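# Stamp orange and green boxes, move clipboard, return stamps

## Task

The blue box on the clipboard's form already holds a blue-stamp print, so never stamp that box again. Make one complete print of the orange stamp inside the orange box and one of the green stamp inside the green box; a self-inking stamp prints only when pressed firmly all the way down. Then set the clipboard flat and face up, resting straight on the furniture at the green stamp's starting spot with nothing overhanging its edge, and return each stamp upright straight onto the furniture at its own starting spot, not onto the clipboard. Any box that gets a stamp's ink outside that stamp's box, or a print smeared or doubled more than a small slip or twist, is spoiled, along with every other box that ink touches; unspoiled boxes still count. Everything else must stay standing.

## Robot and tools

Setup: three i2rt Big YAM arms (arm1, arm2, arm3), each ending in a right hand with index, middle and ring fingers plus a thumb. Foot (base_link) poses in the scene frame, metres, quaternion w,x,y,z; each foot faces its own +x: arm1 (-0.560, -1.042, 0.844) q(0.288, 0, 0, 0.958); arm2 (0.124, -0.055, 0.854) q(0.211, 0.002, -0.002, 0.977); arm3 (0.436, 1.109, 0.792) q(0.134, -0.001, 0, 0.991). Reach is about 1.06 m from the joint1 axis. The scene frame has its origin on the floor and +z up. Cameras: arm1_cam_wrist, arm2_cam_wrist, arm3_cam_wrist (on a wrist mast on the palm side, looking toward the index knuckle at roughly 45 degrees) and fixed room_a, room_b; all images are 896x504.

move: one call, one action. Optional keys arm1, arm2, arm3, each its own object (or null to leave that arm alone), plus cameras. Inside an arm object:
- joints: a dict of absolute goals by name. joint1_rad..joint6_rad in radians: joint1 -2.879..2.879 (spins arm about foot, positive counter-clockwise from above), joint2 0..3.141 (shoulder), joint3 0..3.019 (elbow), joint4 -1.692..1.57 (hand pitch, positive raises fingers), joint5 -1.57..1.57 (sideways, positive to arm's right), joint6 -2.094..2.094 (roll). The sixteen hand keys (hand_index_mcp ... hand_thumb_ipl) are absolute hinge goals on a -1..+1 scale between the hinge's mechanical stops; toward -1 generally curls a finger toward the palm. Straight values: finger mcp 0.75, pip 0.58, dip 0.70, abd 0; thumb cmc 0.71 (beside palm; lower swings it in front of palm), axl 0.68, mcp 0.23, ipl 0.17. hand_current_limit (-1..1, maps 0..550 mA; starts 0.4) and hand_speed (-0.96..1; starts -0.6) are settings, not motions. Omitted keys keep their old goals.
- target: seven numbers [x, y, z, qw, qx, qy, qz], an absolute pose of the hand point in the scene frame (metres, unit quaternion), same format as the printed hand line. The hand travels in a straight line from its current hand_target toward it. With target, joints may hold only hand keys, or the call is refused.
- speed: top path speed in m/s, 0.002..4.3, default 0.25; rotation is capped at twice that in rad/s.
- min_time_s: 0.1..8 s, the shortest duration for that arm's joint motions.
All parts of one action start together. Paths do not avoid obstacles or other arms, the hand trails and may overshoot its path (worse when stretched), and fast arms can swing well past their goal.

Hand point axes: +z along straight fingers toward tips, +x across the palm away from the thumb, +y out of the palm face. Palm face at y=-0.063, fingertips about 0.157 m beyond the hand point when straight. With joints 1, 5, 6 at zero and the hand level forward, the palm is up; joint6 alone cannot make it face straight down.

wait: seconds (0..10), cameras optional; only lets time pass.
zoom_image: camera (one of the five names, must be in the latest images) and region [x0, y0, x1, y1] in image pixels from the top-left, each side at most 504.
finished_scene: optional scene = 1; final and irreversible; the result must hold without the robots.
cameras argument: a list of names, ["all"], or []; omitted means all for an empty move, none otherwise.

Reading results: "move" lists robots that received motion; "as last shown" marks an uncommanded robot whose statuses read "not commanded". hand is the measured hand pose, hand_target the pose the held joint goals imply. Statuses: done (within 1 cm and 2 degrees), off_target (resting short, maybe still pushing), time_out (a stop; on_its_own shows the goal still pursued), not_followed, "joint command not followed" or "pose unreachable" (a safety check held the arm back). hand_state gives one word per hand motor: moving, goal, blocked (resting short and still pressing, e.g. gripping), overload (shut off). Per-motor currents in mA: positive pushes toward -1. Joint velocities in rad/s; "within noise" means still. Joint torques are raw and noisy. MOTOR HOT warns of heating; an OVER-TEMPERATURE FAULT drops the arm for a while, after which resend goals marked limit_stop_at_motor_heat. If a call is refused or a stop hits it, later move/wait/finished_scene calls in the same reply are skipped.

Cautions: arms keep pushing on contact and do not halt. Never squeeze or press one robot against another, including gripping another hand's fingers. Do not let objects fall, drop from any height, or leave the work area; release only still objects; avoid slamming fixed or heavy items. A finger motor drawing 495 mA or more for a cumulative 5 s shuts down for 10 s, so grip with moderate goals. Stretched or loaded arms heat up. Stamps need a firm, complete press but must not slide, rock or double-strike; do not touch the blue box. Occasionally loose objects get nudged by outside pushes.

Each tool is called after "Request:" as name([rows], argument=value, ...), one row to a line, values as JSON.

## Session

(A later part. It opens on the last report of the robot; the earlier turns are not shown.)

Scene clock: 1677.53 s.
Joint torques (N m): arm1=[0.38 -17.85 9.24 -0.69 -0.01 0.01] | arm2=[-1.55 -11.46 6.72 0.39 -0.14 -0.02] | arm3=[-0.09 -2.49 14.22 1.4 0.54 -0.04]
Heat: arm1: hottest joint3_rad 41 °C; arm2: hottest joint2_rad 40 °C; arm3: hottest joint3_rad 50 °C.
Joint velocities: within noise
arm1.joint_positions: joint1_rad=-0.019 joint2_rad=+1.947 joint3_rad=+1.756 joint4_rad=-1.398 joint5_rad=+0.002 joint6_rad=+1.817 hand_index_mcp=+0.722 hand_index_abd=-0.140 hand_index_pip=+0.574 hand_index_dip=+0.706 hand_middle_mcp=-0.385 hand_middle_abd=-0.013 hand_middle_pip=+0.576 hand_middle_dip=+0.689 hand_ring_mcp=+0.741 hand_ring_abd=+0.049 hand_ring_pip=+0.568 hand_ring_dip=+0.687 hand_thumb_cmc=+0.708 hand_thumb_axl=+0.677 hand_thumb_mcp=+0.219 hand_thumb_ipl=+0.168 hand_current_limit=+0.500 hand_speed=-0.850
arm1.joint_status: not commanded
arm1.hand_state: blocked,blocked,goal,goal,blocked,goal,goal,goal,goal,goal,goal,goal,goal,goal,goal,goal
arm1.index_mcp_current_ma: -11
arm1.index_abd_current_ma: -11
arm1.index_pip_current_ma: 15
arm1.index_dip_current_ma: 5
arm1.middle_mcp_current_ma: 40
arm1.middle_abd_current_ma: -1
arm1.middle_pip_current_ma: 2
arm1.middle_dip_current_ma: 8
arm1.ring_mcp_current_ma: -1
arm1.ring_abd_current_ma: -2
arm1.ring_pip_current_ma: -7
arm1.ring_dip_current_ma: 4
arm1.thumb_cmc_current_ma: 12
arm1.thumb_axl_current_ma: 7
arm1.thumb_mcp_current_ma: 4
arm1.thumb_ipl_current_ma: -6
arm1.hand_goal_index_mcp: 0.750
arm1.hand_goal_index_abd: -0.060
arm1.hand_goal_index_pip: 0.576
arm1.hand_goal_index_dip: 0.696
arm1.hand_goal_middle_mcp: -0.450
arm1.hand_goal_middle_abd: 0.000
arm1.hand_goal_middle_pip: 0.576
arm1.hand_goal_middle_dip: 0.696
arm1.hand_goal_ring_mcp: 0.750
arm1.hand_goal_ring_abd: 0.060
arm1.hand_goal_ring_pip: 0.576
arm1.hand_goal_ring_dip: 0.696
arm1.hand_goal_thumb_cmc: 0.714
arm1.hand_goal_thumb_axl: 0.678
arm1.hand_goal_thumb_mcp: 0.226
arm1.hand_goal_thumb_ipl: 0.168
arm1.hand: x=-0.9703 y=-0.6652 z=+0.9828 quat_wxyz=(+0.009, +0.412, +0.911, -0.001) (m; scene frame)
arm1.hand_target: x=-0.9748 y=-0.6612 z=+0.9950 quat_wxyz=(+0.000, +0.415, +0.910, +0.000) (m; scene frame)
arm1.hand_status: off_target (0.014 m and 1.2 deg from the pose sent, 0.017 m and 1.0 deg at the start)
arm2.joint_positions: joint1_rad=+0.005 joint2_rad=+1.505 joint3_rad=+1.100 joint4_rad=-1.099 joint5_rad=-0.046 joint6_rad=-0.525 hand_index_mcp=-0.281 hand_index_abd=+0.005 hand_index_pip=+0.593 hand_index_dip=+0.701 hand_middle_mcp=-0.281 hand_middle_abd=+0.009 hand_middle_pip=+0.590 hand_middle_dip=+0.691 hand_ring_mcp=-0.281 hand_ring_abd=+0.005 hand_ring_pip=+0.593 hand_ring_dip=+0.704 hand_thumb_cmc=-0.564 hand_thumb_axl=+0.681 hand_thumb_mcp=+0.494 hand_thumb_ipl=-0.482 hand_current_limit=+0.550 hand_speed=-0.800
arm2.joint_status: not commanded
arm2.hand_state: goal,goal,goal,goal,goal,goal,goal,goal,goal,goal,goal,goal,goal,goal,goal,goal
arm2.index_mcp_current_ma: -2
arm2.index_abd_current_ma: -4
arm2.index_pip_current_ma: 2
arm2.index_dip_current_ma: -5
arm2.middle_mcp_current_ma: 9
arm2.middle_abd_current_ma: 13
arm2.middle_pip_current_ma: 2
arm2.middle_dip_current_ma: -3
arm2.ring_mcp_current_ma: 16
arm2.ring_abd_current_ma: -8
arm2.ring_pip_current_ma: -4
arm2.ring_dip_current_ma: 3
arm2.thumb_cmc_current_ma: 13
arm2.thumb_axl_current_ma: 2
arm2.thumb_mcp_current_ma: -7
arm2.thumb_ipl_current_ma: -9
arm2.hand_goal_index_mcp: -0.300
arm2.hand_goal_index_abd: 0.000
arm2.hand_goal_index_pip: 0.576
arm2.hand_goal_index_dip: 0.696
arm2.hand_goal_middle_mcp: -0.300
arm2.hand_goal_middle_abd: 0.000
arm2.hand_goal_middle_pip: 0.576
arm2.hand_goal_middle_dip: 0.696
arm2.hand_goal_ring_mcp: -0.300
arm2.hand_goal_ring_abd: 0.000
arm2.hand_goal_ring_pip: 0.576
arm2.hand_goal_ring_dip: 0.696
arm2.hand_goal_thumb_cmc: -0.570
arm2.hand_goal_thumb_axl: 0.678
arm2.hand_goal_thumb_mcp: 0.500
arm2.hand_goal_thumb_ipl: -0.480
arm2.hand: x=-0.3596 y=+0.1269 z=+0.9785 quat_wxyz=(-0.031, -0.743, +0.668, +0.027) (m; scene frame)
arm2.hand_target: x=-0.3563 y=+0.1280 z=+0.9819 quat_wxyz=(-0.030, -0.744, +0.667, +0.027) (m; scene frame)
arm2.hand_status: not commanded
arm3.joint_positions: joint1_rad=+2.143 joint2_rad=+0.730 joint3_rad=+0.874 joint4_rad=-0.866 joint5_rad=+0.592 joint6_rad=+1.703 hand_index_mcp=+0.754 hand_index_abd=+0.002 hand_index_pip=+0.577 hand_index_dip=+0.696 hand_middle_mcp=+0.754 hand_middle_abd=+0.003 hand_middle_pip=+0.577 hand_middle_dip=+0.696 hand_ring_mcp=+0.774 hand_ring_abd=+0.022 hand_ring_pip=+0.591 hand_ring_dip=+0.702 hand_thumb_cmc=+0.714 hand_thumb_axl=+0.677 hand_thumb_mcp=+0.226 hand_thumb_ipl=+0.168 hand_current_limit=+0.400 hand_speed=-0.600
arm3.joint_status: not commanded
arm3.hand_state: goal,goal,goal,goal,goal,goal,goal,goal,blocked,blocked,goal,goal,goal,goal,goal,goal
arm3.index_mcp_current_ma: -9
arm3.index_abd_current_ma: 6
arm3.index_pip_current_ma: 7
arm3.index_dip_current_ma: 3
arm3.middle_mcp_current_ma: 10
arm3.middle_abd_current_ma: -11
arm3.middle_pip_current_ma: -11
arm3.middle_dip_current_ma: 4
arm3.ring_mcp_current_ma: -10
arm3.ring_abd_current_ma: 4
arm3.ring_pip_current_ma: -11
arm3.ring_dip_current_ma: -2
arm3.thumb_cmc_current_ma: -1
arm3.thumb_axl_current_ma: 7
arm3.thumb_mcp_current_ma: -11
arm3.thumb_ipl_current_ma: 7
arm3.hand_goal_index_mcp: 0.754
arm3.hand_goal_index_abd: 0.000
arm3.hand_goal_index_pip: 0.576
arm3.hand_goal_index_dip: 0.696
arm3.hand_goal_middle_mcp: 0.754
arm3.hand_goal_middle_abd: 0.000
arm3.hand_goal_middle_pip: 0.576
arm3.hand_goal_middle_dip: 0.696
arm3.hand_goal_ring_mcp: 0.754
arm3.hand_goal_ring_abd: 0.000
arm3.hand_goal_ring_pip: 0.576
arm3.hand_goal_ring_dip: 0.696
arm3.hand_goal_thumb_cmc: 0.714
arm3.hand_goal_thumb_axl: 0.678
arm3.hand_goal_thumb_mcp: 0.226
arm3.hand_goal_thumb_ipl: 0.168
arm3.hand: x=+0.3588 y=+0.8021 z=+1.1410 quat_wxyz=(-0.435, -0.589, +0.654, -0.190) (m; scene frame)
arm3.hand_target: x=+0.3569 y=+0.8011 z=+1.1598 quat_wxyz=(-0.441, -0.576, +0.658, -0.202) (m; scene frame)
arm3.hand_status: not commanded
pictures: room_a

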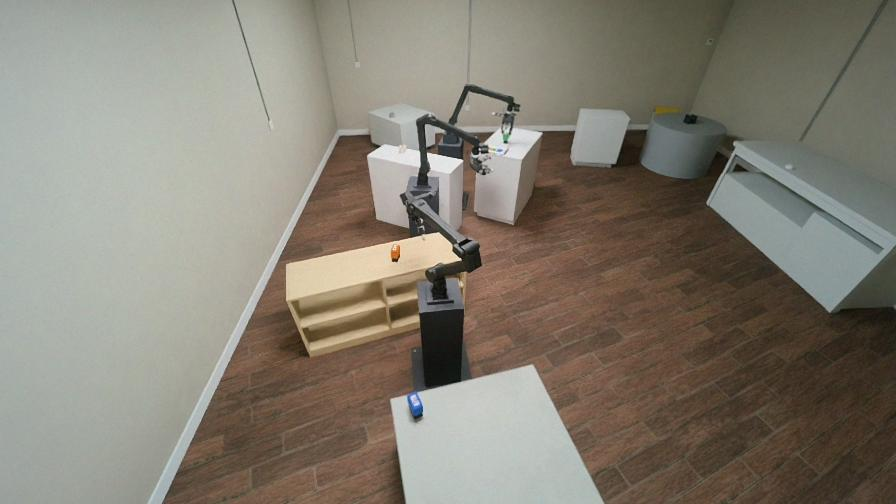

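Request:
move(arm1={"target":[-0.9810,-0.6550,1.012,0,0.4155,0.9096,0],"speed":0.03}, cameras=["room_b","arm1_cam_wrist"])

Request:
zoom_image(camera="arm1_cam_wrist", region=[280, 20, 530, 260])

Request:
zoom_image(camera="room_b", region=[290, 275, 350, 335])

Scene clock: 1693.13 s.
Joint torques (N m): arm1=[0.26 -17.38 10.84 -0.5 0 -0.02] | arm2=[-1.73 -11.69 6.75 0.36 -0.15 -0.01] | arm3=[-0.62 -2.08 14.27 1.21 0.51 -0.01]
Heat: arm1: hottest joint3_rad 42 °C; arm2: hottest joint2_rad 40 °C; arm3: hottest joint3_rad 50 °C.
move: arm1 off_target
Joint velocities: within noise
arm1.joint_positions: joint1_rad=-0.019 joint2_rad=+1.954 joint3_rad=+1.802 joint4_rad=-1.458 joint5_rad=+0.002 joint6_rad=+1.817 hand_index_mcp=+0.730 hand_index_abd=-0.075 hand_index_pip=+0.574 hand_index_dip=+0.706 hand_middle_mcp=-0.385 hand_middle_abd=-0.013 hand_middle_pip=+0.576 hand_middle_dip=+0.689 hand_ring_mcp=+0.741 hand_ring_abd=+0.048 hand_ring_pip=+0.568 hand_ring_dip=+0.689 hand_thumb_cmc=+0.708 hand_thumb_axl=+0.677 hand_thumb_mcp=+0.219 hand_thumb_ipl=+0.168 hand_current_limit=+0.500 hand_speed=-0.850
arm1.joint_status: not commanded
arm1.hand_state: goal,goal,goal,goal,blocked,goal,goal,goal,goal,goal,goal,goal,goal,goal,goal,goal
arm1.index_mcp_current_ma: -12
arm1.index_abd_current_ma: 10
arm1.index_pip_current_ma: 15
arm1.index_dip_current_ma: -5
arm1.middle_mcp_current_ma: 31
arm1.middle_abd_current_ma: 2
arm1.middle_pip_current_ma: 2
arm1.middle_dip_current_ma: -4
arm1.ring_mcp_current_ma: 4
arm1.ring_abd_current_ma: -2
arm1.ring_pip_current_ma: -11
arm1.ring_dip_current_ma: 1
arm1.thumb_cmc_current_ma: 2
arm1.thumb_axl_current_ma: 10
arm1.thumb_mcp_current_ma: 0
arm1.thumb_ipl_current_ma: -5
arm1.hand_goal_index_mcp: 0.750
arm1.hand_goal_index_abd: -0.060
arm1.hand_goal_index_pip: 0.576
arm1.hand_goal_index_dip: 0.696
arm1.hand_goal_middle_mcp: -0.450
arm1.hand_goal_middle_abd: 0.000
arm1.hand_goal_middle_pip: 0.576
arm1.hand_goal_middle_dip: 0.696
arm1.hand_goal_ring_mcp: 0.750
arm1.hand_goal_ring_abd: 0.060
arm1.hand_goal_ring_pip: 0.576
arm1.hand_goal_ring_dip: 0.696
arm1.hand_goal_thumb_cmc: 0.714
arm1.hand_goal_thumb_axl: 0.678
arm1.hand_goal_thumb_mcp: 0.226
arm1.hand_goal_thumb_ipl: 0.168
arm1.hand: x=-0.9701 y=-0.6653 z=+0.9972 quat_wxyz=(+0.019, +0.411, +0.911, -0.002)
arm1.hand_target: x=-0.9802 y=-0.6556 z=+1.0122 quat_wxyz=(+0.000, +0.415, +0.910, +0.000)
arm1.hand_status: off_target (0.021 m and 2.2 deg from the pose sent, 0.033 m and 1.2 deg at the start)
arm2, arm3: as last shown
arm2.index_mcp_current_ma: -3
arm2.index_abd_current_ma: 2
arm2.index_pip_current_ma: 10
arm2.index_dip_current_ma: -12
arm2.middle_mcp_current_ma: 5
arm2.middle_abd_current_ma: 14
arm2.middle_pip_current_ma: 3
arm2.middle_dip_current_ma: 6
arm2.ring_mcp_current_ma: 12
arm2.ring_abd_current_ma: -4
arm2.ring_pip_current_ma: -6
arm2.ring_dip_current_ma: 9
arm2.thumb_cmc_current_ma: 6
arm2.thumb_axl_current_ma: 1
arm2.thumb_mcp_current_ma: -9
arm2.thumb_ipl_current_ma: -6
arm3.index_mcp_current_ma: -4
arm3.middle_mcp_current_ma: 8
arm3.middle_pip_current_ma: -9
arm3.middle_dip_current_ma: -5
arm3.ring_mcp_current_ma: -9
arm3.ring_pip_current_ma: -12
arm3.thumb_axl_current_ma: 4
arm3.thumb_mcp_current_ma: -7
pictures: arm1_cam_wrist, room_b
arm1_cam_wrist: T_world_to_cam=[[0.98201, -0.18532, 0.03608, 0.82618], [-0.15706, -0.69579, 0.70087, -1.35404], [-0.10478, -0.69393, -0.71238, 0.27216]] pos_world=[-0.99547, -0.60015, 1.11307]

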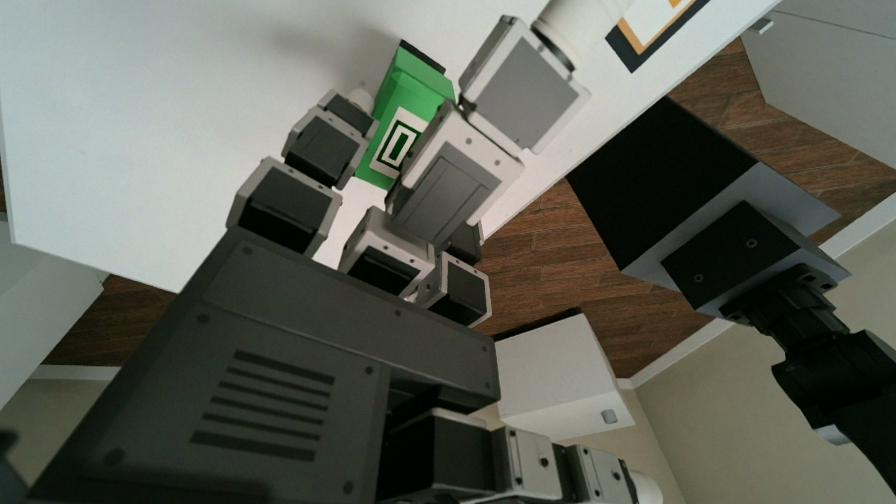

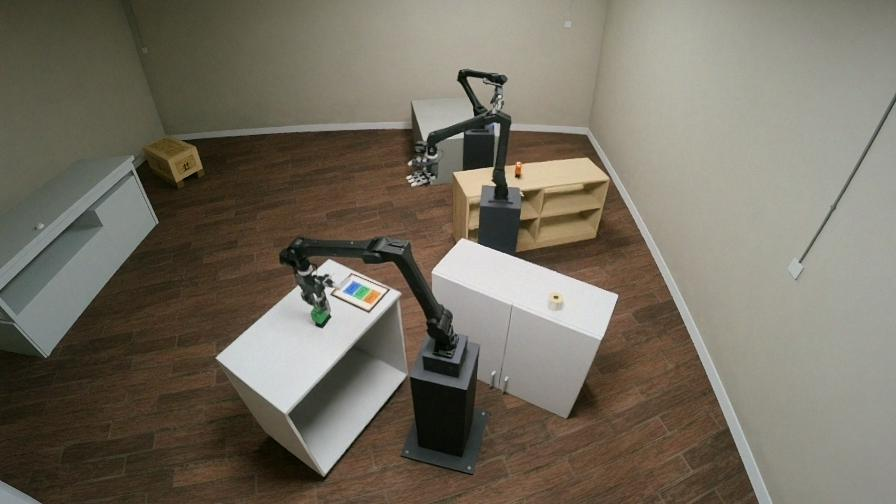

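Scaled by 2.016 from the camera's image (finer frame: 1280x720).

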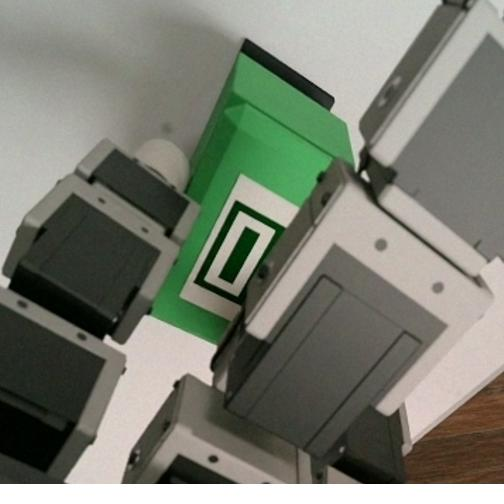

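Scaled by 8.400 from the camera's image (finer frame: 1280x720).

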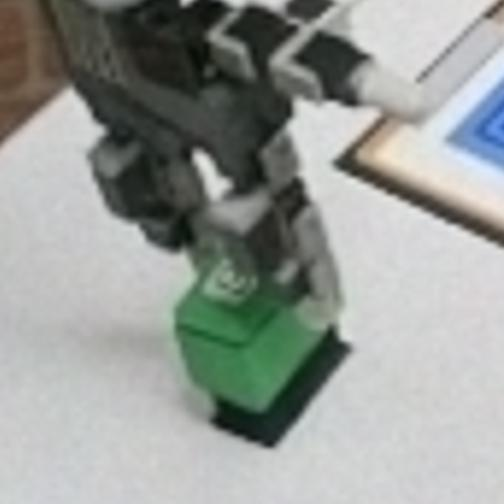

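Request:
move(arm1={"joints":{"hand_index_abd":0.03,"hand_ring_abd":-0.05}}, cameras=["room_b","arm1_cam_wrist"])

Request:
zoom_image(camera="arm1_cam_wrist", region=[280, 20, 530, 260])

Request:
zoom_image(camera="room_b", region=[290, 275, 350, 335])

Scene clock: 1695.20 s.
Joint torques (N m): arm1=[0.21 -17.44 10.8 -0.47 0 -0.02] | arm2=[-1.73 -11.58 6.79 0.39 -0.16 -0.02] | arm3=[-0.5 -2.43 14.15 1.22 0.48 -0.06]
Heat: arm1: hottest joint3_rad 42 °C; arm2: hottest joint2_rad 40 °C; arm3: hottest joint3_rad 50 °C.
move: arm1 done
Joint velocities: within noise
arm1.joint_positions: joint1_rad=-0.019 joint2_rad=+1.954 joint3_rad=+1.802 joint4_rad=-1.459 joint5_rad=+0.002 joint6_rad=+1.817 hand_index_mcp=+0.730 hand_index_abd=+0.014 hand_index_pip=+0.574 hand_index_dip=+0.706 hand_middle_mcp=-0.385 hand_middle_abd=-0.013 hand_middle_pip=+0.576 hand_middle_dip=+0.689 hand_ring_mcp=+0.741 hand_ring_abd=-0.038 hand_ring_pip=+0.568 hand_ring_dip=+0.689 hand_thumb_cmc=+0.708 hand_thumb_axl=+0.677 hand_thumb_mcp=+0.219 hand_thumb_ipl=+0.168 hand_current_limit=+0.500 hand_speed=-0.850
arm1.joint_status: all done
arm1.hand_state: goal,goal,goal,goal,blocked,goal,goal,goal,goal,goal,goal,goal,goal,goal,goal,goal
arm1.index_mcp_current_ma: -6
arm1.index_abd_current_ma: 6
arm1.index_pip_current_ma: 9
arm1.index_dip_current_ma: -8
arm1.middle_mcp_current_ma: 32
arm1.middle_abd_current_ma: 1
arm1.middle_pip_current_ma: 0
arm1.middle_dip_current_ma: -4
arm1.ring_mcp_current_ma: -3
arm1.ring_abd_current_ma: -2
arm1.ring_pip_current_ma: -8
arm1.ring_dip_current_ma: 10
arm1.thumb_cmc_current_ma: 4
arm1.thumb_axl_current_ma: 8
arm1.thumb_mcp_current_ma: 4
arm1.thumb_ipl_current_ma: -4
arm1.hand_goal_index_mcp: 0.750
arm1.hand_goal_index_abd: 0.030
arm1.hand_goal_index_pip: 0.576
arm1.hand_goal_index_dip: 0.696
arm1.hand_goal_middle_mcp: -0.450
arm1.hand_goal_middle_abd: 0.000
arm1.hand_goal_middle_pip: 0.576
arm1.hand_goal_middle_dip: 0.696
arm1.hand_goal_ring_mcp: 0.750
arm1.hand_goal_ring_abd: -0.050
arm1.hand_goal_ring_pip: 0.576
arm1.hand_goal_ring_dip: 0.696
arm1.hand_goal_thumb_cmc: 0.714
arm1.hand_goal_thumb_axl: 0.678
arm1.hand_goal_thumb_mcp: 0.226
arm1.hand_goal_thumb_ipl: 0.168
arm1.hand: x=-0.9699 y=-0.6654 z=+0.9970 quat_wxyz=(+0.020, +0.411, +0.911, -0.003)
arm1.hand_target: x=-0.9803 y=-0.6555 z=+1.0122 quat_wxyz=(-0.001, +0.415, +0.910, +0.000)
arm1.hand_status: not commanded
arm2, arm3: as last shown
arm2.index_mcp_current_ma: 2
arm2.index_abd_current_ma: 3
arm2.index_pip_current_ma: 13
arm2.index_dip_current_ma: -14
arm2.middle_mcp_current_ma: 2
arm2.middle_abd_current_ma: 4
arm2.middle_pip_current_ma: 7
arm2.middle_dip_current_ma: -5
arm2.ring_mcp_current_ma: 10
arm2.ring_abd_current_ma: -13
arm2.ring_pip_current_ma: -9
arm2.ring_dip_current_ma: 8
arm2.thumb_cmc_current_ma: 8
arm2.thumb_axl_current_ma: -1
arm2.thumb_mcp_current_ma: -7
arm2.thumb_ipl_current_ma: -4
arm3.index_mcp_current_ma: -3
arm3.index_abd_current_ma: 12
arm3.index_pip_current_ma: 11
arm3.index_dip_current_ma: 1
arm3.middle_mcp_current_ma: 5
arm3.middle_abd_current_ma: -9
arm3.middle_pip_current_ma: -5
arm3.middle_dip_current_ma: 0
arm3.ring_mcp_current_ma: -7
arm3.ring_abd_current_ma: 5
arm3.ring_pip_current_ma: -14
arm3.ring_dip_current_ma: -4
arm3.thumb_cmc_current_ma: 0
arm3.thumb_axl_current_ma: 9
arm3.thumb_mcp_current_ma: -11
arm3.thumb_ipl_current_ma: 10
pictures: arm1_cam_wrist, room_b
arm1_cam_wrist: T_world_to_cam=[[0.98197, -0.1853, 0.03749, 0.82447], [-0.15796, -0.69522, 0.70122, -1.35491], [-0.10387, -0.6945, -0.71196, 0.27205]] pos_world=[-0.99537, -0.60025, 1.11287]

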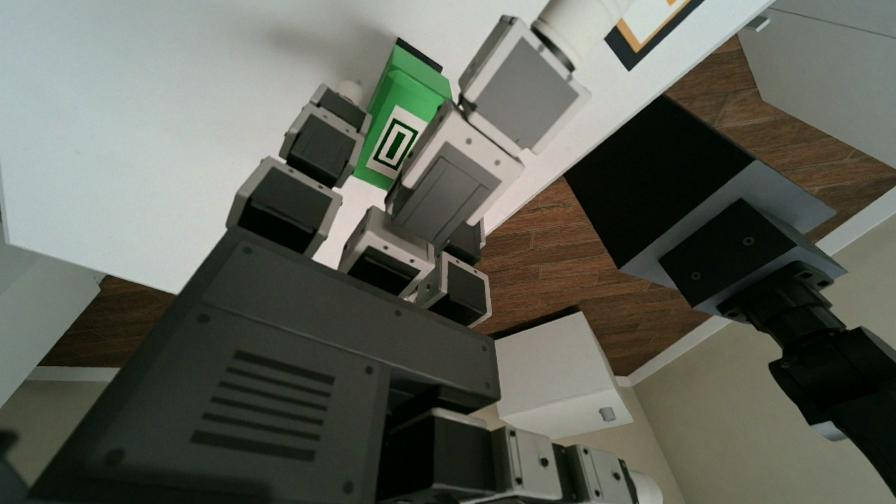

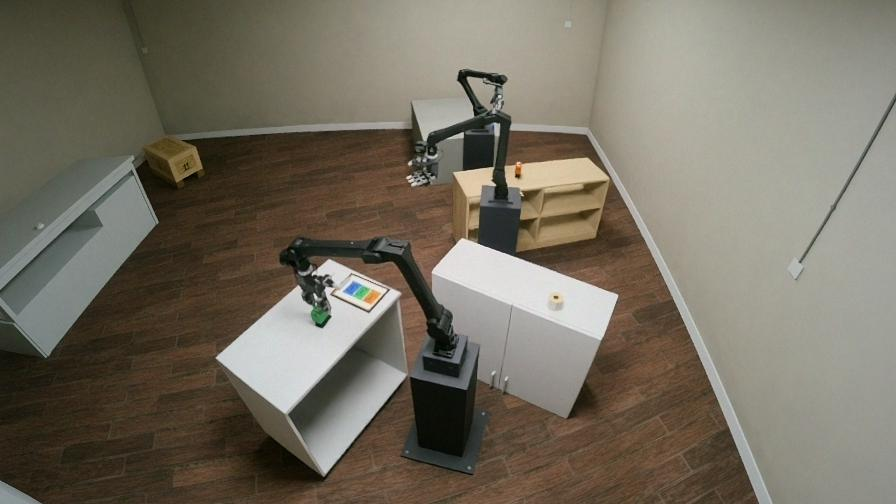

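Scaled by 2.016 from the camera's image (finer frame: 1280x720).

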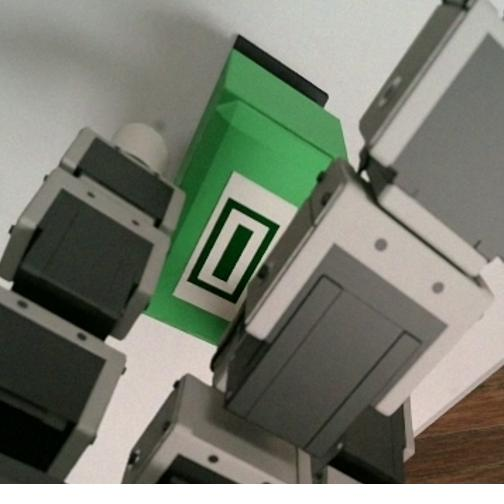

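Scaled by 8.400 from the camera's image (finer frame: 1280x720).

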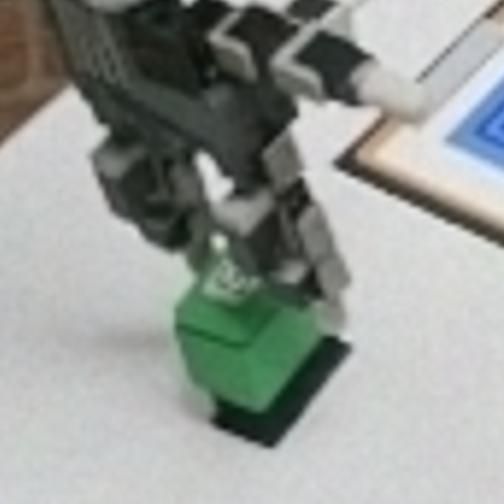

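Request:
move(arm1={"joints":{"hand_index_abd":0.2,"hand_ring_abd":-0.2}}, cameras=["room_b"])

Request:
zoom_image(camera="room_b", region=[290, 275, 350, 335])

Scene clock: 1697.07 s.
Joint torques (N m): arm1=[0.15 -17.38 10.8 -0.46 0 -0.02] | arm2=[-1.67 -11.52 6.76 0.36 -0.15 -0.01] | arm3=[-1.14 -3.08 14.19 1.29 0.55 -0.04]
Heat: arm1: hottest joint3_rad 42 °C; arm2: hottest joint2_rad 40 °C; arm3: hottest joint3_rad 50 °C.
move: arm1 off_target
Joint velocities: within noise
arm1.joint_positions: joint1_rad=-0.019 joint2_rad=+1.954 joint3_rad=+1.802 joint4_rad=-1.459 joint5_rad=+0.002 joint6_rad=+1.817 hand_index_mcp=+0.730 hand_index_abd=+0.176 hand_index_pip=+0.574 hand_index_dip=+0.706 hand_middle_mcp=-0.385 hand_middle_abd=-0.013 hand_middle_pip=+0.576 hand_middle_dip=+0.689 hand_ring_mcp=+0.741 hand_ring_abd=-0.186 hand_ring_pip=+0.568 hand_ring_dip=+0.689 hand_thumb_cmc=+0.708 hand_thumb_axl=+0.677 hand_thumb_mcp=+0.219 hand_thumb_ipl=+0.168 hand_current_limit=+0.500 hand_speed=-0.850
arm1.joint_status: hand_index_abd off_target (ended at +0.176, target +0.200); the others done
arm1.hand_state: goal,blocked,goal,goal,blocked,goal,goal,goal,goal,goal,goal,goal,goal,goal,goal,goal
arm1.index_mcp_current_ma: 0
arm1.index_abd_current_ma: 2
arm1.index_pip_current_ma: 8
arm1.index_dip_current_ma: 4
arm1.middle_mcp_current_ma: 41
arm1.middle_abd_current_ma: 3
arm1.middle_pip_current_ma: -1
arm1.middle_dip_current_ma: -6
arm1.ring_mcp_current_ma: 4
arm1.ring_abd_current_ma: 2
arm1.ring_pip_current_ma: -11
arm1.ring_dip_current_ma: 5
arm1.thumb_cmc_current_ma: 5
arm1.thumb_axl_current_ma: 12
arm1.thumb_mcp_current_ma: 1
arm1.thumb_ipl_current_ma: -4
arm1.hand_goal_index_mcp: 0.750
arm1.hand_goal_index_abd: 0.200
arm1.hand_goal_index_pip: 0.576
arm1.hand_goal_index_dip: 0.696
arm1.hand_goal_middle_mcp: -0.450
arm1.hand_goal_middle_abd: 0.000
arm1.hand_goal_middle_pip: 0.576
arm1.hand_goal_middle_dip: 0.696
arm1.hand_goal_ring_mcp: 0.750
arm1.hand_goal_ring_abd: -0.200
arm1.hand_goal_ring_pip: 0.576
arm1.hand_goal_ring_dip: 0.696
arm1.hand_goal_thumb_cmc: 0.714
arm1.hand_goal_thumb_axl: 0.678
arm1.hand_goal_thumb_mcp: 0.226
arm1.hand_goal_thumb_ipl: 0.168
arm1.hand: x=-0.9699 y=-0.6654 z=+0.9970 quat_wxyz=(+0.020, +0.411, +0.911, -0.003)
arm1.hand_target: x=-0.9803 y=-0.6555 z=+1.0122 quat_wxyz=(-0.001, +0.415, +0.910, +0.000)
arm1.hand_status: not commanded
arm2, arm3: as last shown
arm2.index_mcp_current_ma: -3
arm2.index_abd_current_ma: 0
arm2.index_pip_current_ma: 5
arm2.index_dip_current_ma: -5
arm2.middle_mcp_current_ma: 7
arm2.middle_abd_current_ma: 10
arm2.middle_pip_current_ma: 5
arm2.middle_dip_current_ma: -2
arm2.ring_mcp_current_ma: 17
arm2.ring_abd_current_ma: -12
arm2.ring_pip_current_ma: -6
arm2.ring_dip_current_ma: 4
arm2.thumb_mcp_current_ma: -10
arm2.thumb_ipl_current_ma: -5
arm3.index_mcp_current_ma: -7
arm3.index_abd_current_ma: 3
arm3.index_pip_current_ma: 6
arm3.index_dip_current_ma: -5
arm3.middle_mcp_current_ma: 7
arm3.middle_abd_current_ma: -6
arm3.middle_pip_current_ma: -14
arm3.ring_mcp_current_ma: -9
arm3.ring_abd_current_ma: 6
arm3.ring_pip_current_ma: -5
arm3.ring_dip_current_ma: -7
arm3.thumb_cmc_current_ma: 2
arm3.thumb_axl_current_ma: 5
arm3.thumb_mcp_current_ma: -4
arm3.thumb_ipl_current_ma: 9

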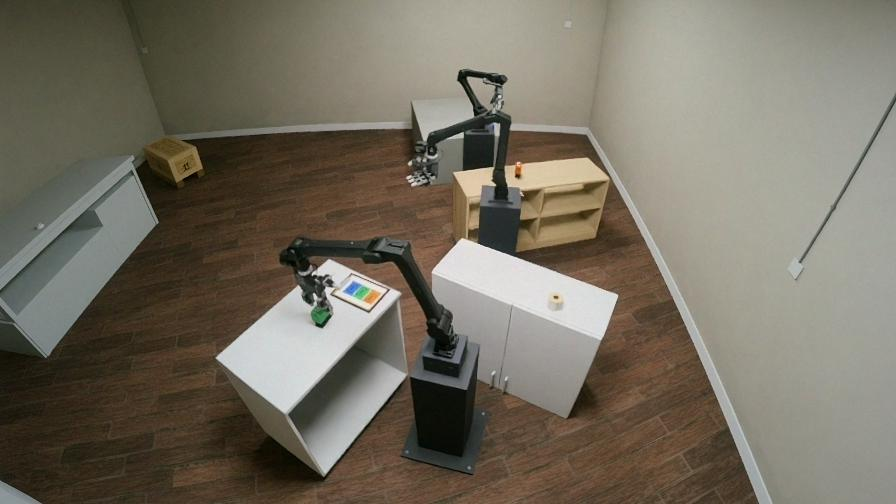

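Scaled by 8.400 from the camera's image (finer frame: 1280x720).

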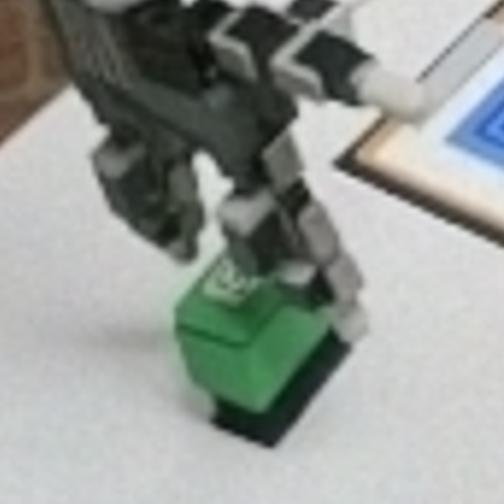

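Request:
move(arm1={"target":[-0.9830,-0.6540,1.130,0,0.4155,0.9096,0],"speed":0.08}, cameras=["room_b","arm1_cam_wrist"])

Request:
zoom_image(camera="room_b", region=[290, 265, 400, 335])

Scene clock: 1700.33 s.
Joint torques (N m): arm1=[0.38 -19.84 11.1 -0.4 0.18 -0.06] | arm2=[-1.44 -11.58 6.75 0.42 -0.15 -0.01] | arm3=[0.15 -2.26 14.15 1.37 0.52 -0.11]
Heat: arm1: hottest joint3_rad 42 °C; arm2: hottest joint2_rad 40 °C; arm3: hottest joint3_rad 50 °C.
move: arm1 off_target
Joint velocities: within noise
arm1.joint_positions: joint1_rad=-0.019 joint2_rad=+1.954 joint3_rad=+2.068 joint4_rad=-1.696 joint5_rad=+0.008 joint6_rad=+1.817 hand_index_mcp=+0.730 hand_index_abd=+0.177 hand_index_pip=+0.574 hand_index_dip=+0.706 hand_middle_mcp=-0.385 hand_middle_abd=-0.013 hand_middle_pip=+0.576 hand_middle_dip=+0.689 hand_ring_mcp=+0.741 hand_ring_abd=-0.186 hand_ring_pip=+0.568 hand_ring_dip=+0.689 hand_thumb_cmc=+0.708 hand_thumb_axl=+0.677 hand_thumb_mcp=+0.219 hand_thumb_ipl=+0.168 hand_current_limit=+0.500 hand_speed=-0.850
arm1.joint_status: not commanded
arm1.hand_state: goal,blocked,goal,goal,blocked,goal,goal,goal,goal,goal,goal,goal,goal,goal,goal,goal
arm1.index_mcp_current_ma: -6
arm1.index_abd_current_ma: 8
arm1.index_pip_current_ma: 7
arm1.index_dip_current_ma: -2
arm1.middle_mcp_current_ma: 33
arm1.middle_abd_current_ma: 2
arm1.middle_pip_current_ma: -7
arm1.middle_dip_current_ma: -1
arm1.ring_mcp_current_ma: -4
arm1.ring_abd_current_ma: 4
arm1.ring_pip_current_ma: -3
arm1.ring_dip_current_ma: 3
arm1.thumb_cmc_current_ma: 6
arm1.thumb_axl_current_ma: 12
arm1.thumb_mcp_current_ma: 5
arm1.thumb_ipl_current_ma: -2
arm1.hand_goal_index_mcp: 0.750
arm1.hand_goal_index_abd: 0.200
arm1.hand_goal_index_pip: 0.576
arm1.hand_goal_index_dip: 0.696
arm1.hand_goal_middle_mcp: -0.450
arm1.hand_goal_middle_abd: 0.000
arm1.hand_goal_middle_pip: 0.576
arm1.hand_goal_middle_dip: 0.696
arm1.hand_goal_ring_mcp: 0.750
arm1.hand_goal_ring_abd: -0.200
arm1.hand_goal_ring_pip: 0.576
arm1.hand_goal_ring_dip: 0.696
arm1.hand_goal_thumb_cmc: 0.714
arm1.hand_goal_thumb_axl: 0.678
arm1.hand_goal_thumb_mcp: 0.226
arm1.hand_goal_thumb_ipl: 0.168
arm1.hand: x=-0.9769 y=-0.6593 z=+1.0972 quat_wxyz=(+0.006, +0.412, +0.911, +0.003)
arm1.hand_target: x=-0.9814 y=-0.6552 z=+1.1291 quat_wxyz=(-0.029, +0.412, +0.911, +0.010)
arm1.hand_status: off_target (0.034 m and 0.9 deg from the pose sent, 0.134 m and 2.3 deg at the start; a joint's target at an end of its range on 26 of 61 steps)
arm2, arm3: as last shown
arm2.index_mcp_current_ma: -7
arm2.index_abd_current_ma: -10
arm2.index_pip_current_ma: 8
arm2.index_dip_current_ma: -10
arm2.middle_mcp_current_ma: 10
arm2.middle_abd_current_ma: 6
arm2.middle_pip_current_ma: 6
arm2.middle_dip_current_ma: -5
arm2.ring_abd_current_ma: -1
arm2.ring_pip_current_ma: -4
arm2.ring_dip_current_ma: 8
arm2.thumb_cmc_current_ma: 4
arm2.thumb_axl_current_ma: 3
arm3.index_mcp_current_ma: -6
arm3.index_abd_current_ma: 11
arm3.index_pip_current_ma: 8
arm3.index_dip_current_ma: -2
arm3.middle_mcp_current_ma: 8
arm3.middle_abd_current_ma: -10
arm3.middle_pip_current_ma: -10
arm3.middle_dip_current_ma: 2
arm3.ring_mcp_current_ma: -5
arm3.ring_abd_current_ma: 8
arm3.ring_pip_current_ma: -8
arm3.ring_dip_current_ma: -1
arm3.thumb_cmc_current_ma: 0
arm3.thumb_axl_current_ma: 12
arm3.thumb_mcp_current_ma: -10
pictures: arm1_cam_wrist, room_b
arm1_cam_wrist: T_world_to_cam=[[0.98252, -0.18567, 0.0131, 0.85576], [-0.14342, -0.71031, 0.68912, -1.40438], [-0.11865, -0.67896, -0.72452, 0.35651]] pos_world=[-0.99992, -0.5966, 1.21488]

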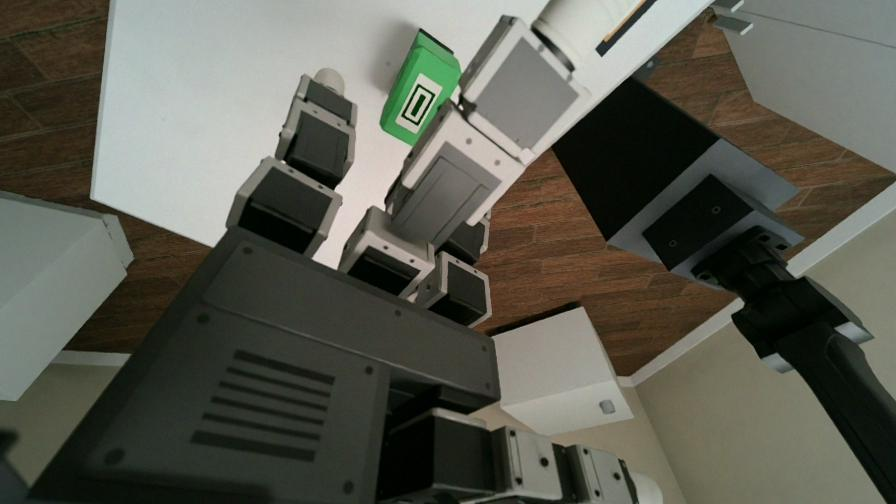

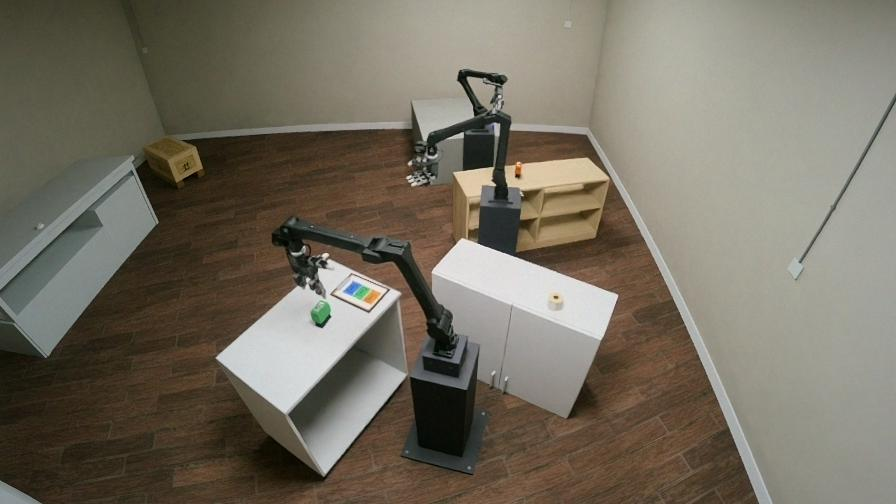

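Scaled by 4.582 from the camera's image (finer frame: 1280x720).

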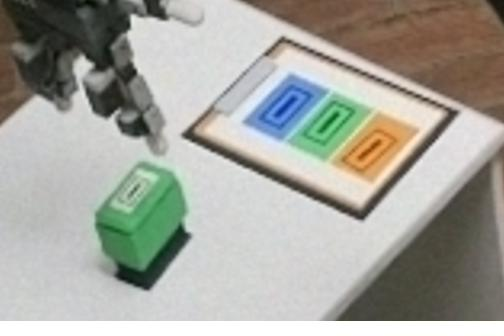

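Request:
zoom_image(camera="room_b", region=[320, 255, 410, 325])

Scaled by 5.600 from the camera's image (finer frame: 1280x720).

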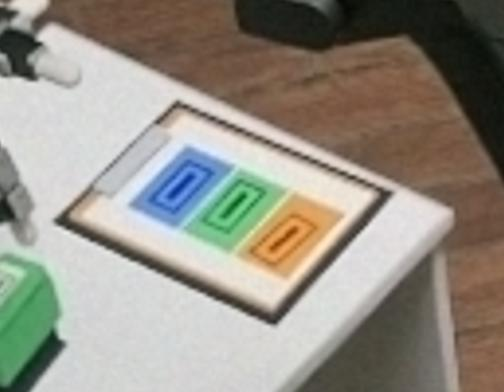

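Request:
move(arm1={"joints":{"joint2_rad":1.3,"joint3_rad":1.6,"joint4_rad":-1.4},"min_time_s":3})

Request:
move(arm1={"joints":{"joint1_rad":0.107,"joint2_rad":0.639,"joint3_rad":1.372,"joint4_rad":-1.403,"joint5_rad":-0.093,"joint6_rad":1.215},"min_time_s":4}, cameras=["arm1_cam_wrist","room_b"])

Scene clock: 1709.63 s.
Joint torques (N m): arm1=[0.5 -11.16 7.23 1.51 0.16 -0.11] | arm2=[-1.49 -11.4 6.76 0.38 -0.14 -0.01] | arm3=[-0.03 -2.9 14.24 1.52 0.53 -0.04]
Heat: arm1: hottest joint3_rad 43 °C; arm2: hottest joint2_rad 40 °C; arm3: hottest joint3_rad 50 °C.
move: arm1 done
Joint velocities: within noise
arm1.joint_positions: joint1_rad=-0.019 joint2_rad=+1.314 joint3_rad=+1.605 joint4_rad=-1.415 joint5_rad=+0.009 joint6_rad=+1.817 hand_index_mcp=+0.731 hand_index_abd=+0.194 hand_index_pip=+0.574 hand_index_dip=+0.706 hand_middle_mcp=-0.385 hand_middle_abd=-0.004 hand_middle_pip=+0.576 hand_middle_dip=+0.689 hand_ring_mcp=+0.741 hand_ring_abd=-0.186 hand_ring_pip=+0.568 hand_ring_dip=+0.689 hand_thumb_cmc=+0.707 hand_thumb_axl=+0.677 hand_thumb_mcp=+0.219 hand_thumb_ipl=+0.168 hand_current_limit=+0.500 hand_speed=-0.850
arm1.joint_status: all done
arm1.hand_state: goal,goal,goal,goal,blocked,goal,goal,goal,goal,goal,goal,goal,goal,goal,goal,goal
arm1.index_mcp_current_ma: -4
arm1.index_abd_current_ma: 6
arm1.index_pip_current_ma: 3
arm1.index_dip_current_ma: -6
arm1.middle_mcp_current_ma: 36
arm1.middle_abd_current_ma: 0
arm1.middle_pip_current_ma: -1
arm1.middle_dip_current_ma: -8
arm1.ring_mcp_current_ma: 0
arm1.ring_abd_current_ma: 4
arm1.ring_pip_current_ma: -4
arm1.ring_dip_current_ma: 2
arm1.thumb_cmc_current_ma: 6
arm1.thumb_axl_current_ma: 11
arm1.thumb_mcp_current_ma: 7
arm1.thumb_ipl_current_ma: 3
arm1.hand_goal_index_mcp: 0.750
arm1.hand_goal_index_abd: 0.200
arm1.hand_goal_index_pip: 0.576
arm1.hand_goal_index_dip: 0.696
arm1.hand_goal_middle_mcp: -0.450
arm1.hand_goal_middle_abd: 0.000
arm1.hand_goal_middle_pip: 0.576
arm1.hand_goal_middle_dip: 0.696
arm1.hand_goal_ring_mcp: 0.750
arm1.hand_goal_ring_abd: -0.200
arm1.hand_goal_ring_pip: 0.576
arm1.hand_goal_ring_dip: 0.696
arm1.hand_goal_thumb_cmc: 0.714
arm1.hand_goal_thumb_axl: 0.678
arm1.hand_goal_thumb_mcp: 0.226
arm1.hand_goal_thumb_ipl: 0.168
arm1.hand: x=-0.8654 y=-0.7358 z=+1.2264 quat_wxyz=(-0.217, +0.402, +0.888, +0.043)
arm1.hand_target: x=-0.8643 y=-0.7358 z=+1.2311 quat_wxyz=(-0.229, +0.402, +0.885, +0.046)
arm1.hand_status: not commanded
arm2, arm3: as last shown
arm2.index_abd_current_ma: -6
arm2.index_pip_current_ma: 2
arm2.index_dip_current_ma: -12
arm2.middle_mcp_current_ma: 5
arm2.middle_abd_current_ma: 10
arm2.middle_pip_current_ma: 5
arm2.middle_dip_current_ma: 8
arm2.ring_mcp_current_ma: 4
arm2.ring_abd_current_ma: -4
arm2.ring_pip_current_ma: -11
arm2.ring_dip_current_ma: 12
arm2.thumb_axl_current_ma: -4
arm2.thumb_mcp_current_ma: -15
arm2.thumb_ipl_current_ma: -1
arm3.index_mcp_current_ma: -4
arm3.index_abd_current_ma: 8
arm3.index_pip_current_ma: 4
arm3.index_dip_current_ma: -3
arm3.middle_mcp_current_ma: 9
arm3.middle_abd_current_ma: -9
arm3.middle_pip_current_ma: -6
arm3.middle_dip_current_ma: -2
arm3.ring_mcp_current_ma: -7
arm3.ring_dip_current_ma: 0
arm3.thumb_cmc_current_ma: -2
arm3.thumb_axl_current_ma: 6
arm3.thumb_mcp_current_ma: -8
arm3.thumb_ipl_current_ma: 5
pictures: none

Scene clock: 1714.23 s.
Joint torques (N m): arm1=[1.03 -0.44 6.35 2.1 -0.13 -0.26] | arm2=[-1.67 -11.4 6.75 0.34 -0.14 -0.02] | arm3=[-0.26 -2.61 14.22 1.28 0.53 -0.04]
Heat: arm1: hottest joint3_rad 43 °C; arm2: hottest joint2_rad 40 °C; arm3: hottest joint3_rad 50 °C.
move: arm1 done
Joint velocities: within noise
arm1.joint_positions: joint1_rad=+0.099 joint2_rad=+0.642 joint3_rad=+1.377 joint4_rad=-1.414 joint5_rad=-0.091 joint6_rad=+1.225 hand_index_mcp=+0.752 hand_index_abd=+0.196 hand_index_pip=+0.574 hand_index_dip=+0.706 hand_middle_mcp=-0.390 hand_middle_abd=+0.000 hand_middle_pip=+0.576 hand_middle_dip=+0.689 hand_ring_mcp=+0.752 hand_ring_abd=-0.186 hand_ring_pip=+0.570 hand_ring_dip=+0.689 hand_thumb_cmc=+0.715 hand_thumb_axl=+0.677 hand_thumb_mcp=+0.219 hand_thumb_ipl=+0.168 hand_current_limit=+0.500 hand_speed=-0.850
arm1.joint_status: all done
arm1.hand_state: goal,goal,goal,goal,blocked,goal,goal,goal,goal,goal,goal,goal,goal,goal,goal,goal
arm1.index_mcp_current_ma: -3
arm1.index_abd_current_ma: 6
arm1.index_pip_current_ma: 8
arm1.index_dip_current_ma: -1
arm1.middle_mcp_current_ma: 27
arm1.middle_abd_current_ma: 2
arm1.middle_pip_current_ma: 6
arm1.middle_dip_current_ma: 3
arm1.ring_mcp_current_ma: -1
arm1.ring_abd_current_ma: 4
arm1.ring_pip_current_ma: -9
arm1.ring_dip_current_ma: 3
arm1.thumb_cmc_current_ma: 4
arm1.thumb_axl_current_ma: 8
arm1.thumb_mcp_current_ma: 7
arm1.thumb_ipl_current_ma: -3
arm1.hand_goal_index_mcp: 0.750
arm1.hand_goal_index_abd: 0.200
arm1.hand_goal_index_pip: 0.576
arm1.hand_goal_index_dip: 0.696
arm1.hand_goal_middle_mcp: -0.450
arm1.hand_goal_middle_abd: 0.000
arm1.hand_goal_middle_pip: 0.576
arm1.hand_goal_middle_dip: 0.696
arm1.hand_goal_ring_mcp: 0.750
arm1.hand_goal_ring_abd: -0.200
arm1.hand_goal_ring_pip: 0.576
arm1.hand_goal_ring_dip: 0.696
arm1.hand_goal_thumb_cmc: 0.714
arm1.hand_goal_thumb_axl: 0.678
arm1.hand_goal_thumb_mcp: 0.226
arm1.hand_goal_thumb_ipl: 0.168
arm1.hand: x=-0.7431 y=-0.8639 z=+1.3577 quat_wxyz=(-0.411, +0.043, +0.900, +0.136)
arm1.hand_target: x=-0.7464 y=-0.8649 z=+1.3586 quat_wxyz=(-0.415, +0.034, +0.899, +0.138)
arm1.hand_status: not commanded
arm2, arm3: as last shown
arm2.index_mcp_current_ma: -9
arm2.index_abd_current_ma: -3
arm2.index_pip_current_ma: 7
arm2.index_dip_current_ma: -8
arm2.middle_mcp_current_ma: -1
arm2.middle_abd_current_ma: -1
arm2.middle_pip_current_ma: 10
arm2.middle_dip_current_ma: 4
arm2.ring_mcp_current_ma: 17
arm2.ring_abd_current_ma: -10
arm2.ring_pip_current_ma: -5
arm2.ring_dip_current_ma: 5
arm2.thumb_cmc_current_ma: 7
arm2.thumb_axl_current_ma: -5
arm2.thumb_mcp_current_ma: -6
arm2.thumb_ipl_current_ma: -6
arm3.index_mcp_current_ma: -7
arm3.index_abd_current_ma: 10
arm3.index_pip_current_ma: 9
arm3.index_dip_current_ma: 3
arm3.middle_mcp_current_ma: 11
arm3.middle_abd_current_ma: -7
arm3.middle_pip_current_ma: -9
arm3.middle_dip_current_ma: -1
arm3.ring_mcp_current_ma: -5
arm3.ring_abd_current_ma: 6
arm3.ring_pip_current_ma: -7
arm3.ring_dip_current_ma: -6
arm3.thumb_cmc_current_ma: 0
arm3.thumb_axl_current_ma: 7
arm3.thumb_mcp_current_ma: -10
arm3.thumb_ipl_current_ma: 14
arm1_cam_wrist: T_world_to_cam=[[0.63596, 0.61647, -0.46424, 1.66819], [0.68762, -0.72574, -0.02175, -0.12636], [-0.35033, -0.30539, -0.88544, 0.80302]] pos_world=[-0.6927, -0.87486, 1.48272]

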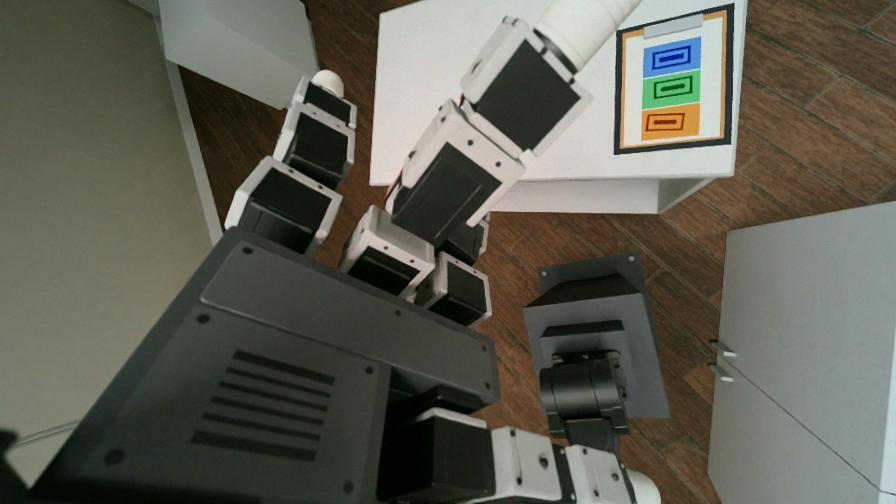

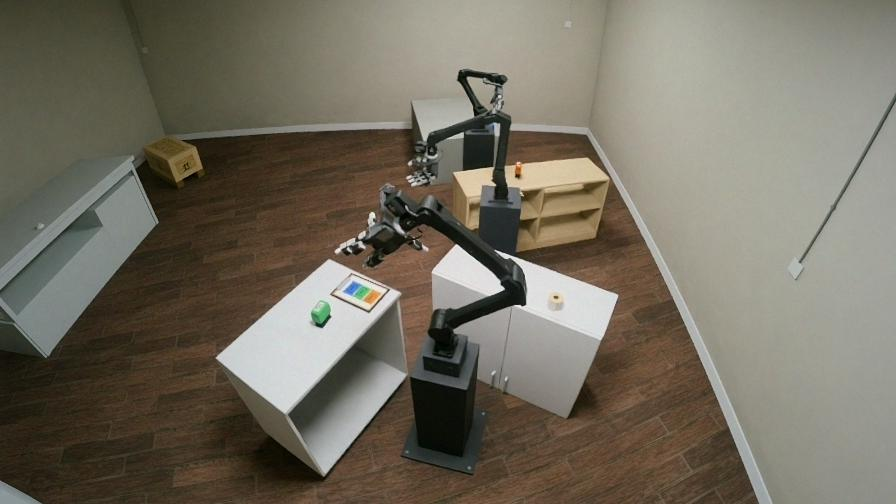

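Request:
zoom_image(camera="arm1_cam_wrist", region=[600, 0, 760, 190])

Request:
zoom_image(camera="room_b", region=[290, 255, 410, 335])

Scaled by 2.653 from the camera's image (finer frame: 1280x720).

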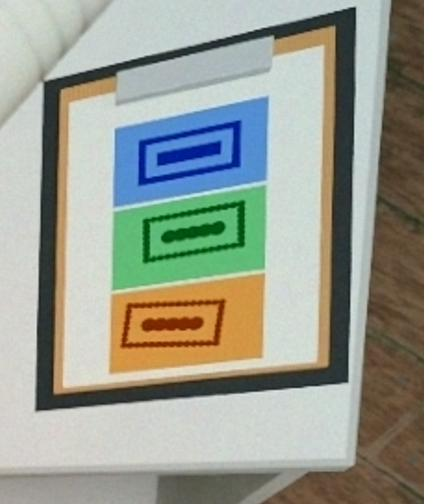

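Scaled by 4.200 from the camera's image (finer frame: 1280x720).

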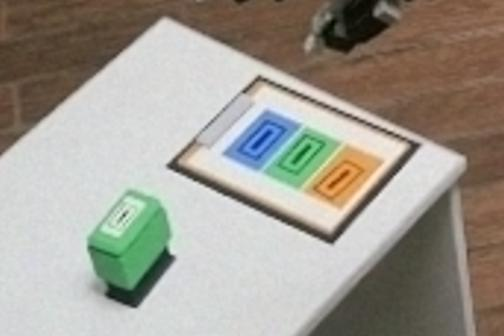

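Request:
finished_scene()

The scene is finished: the task was done.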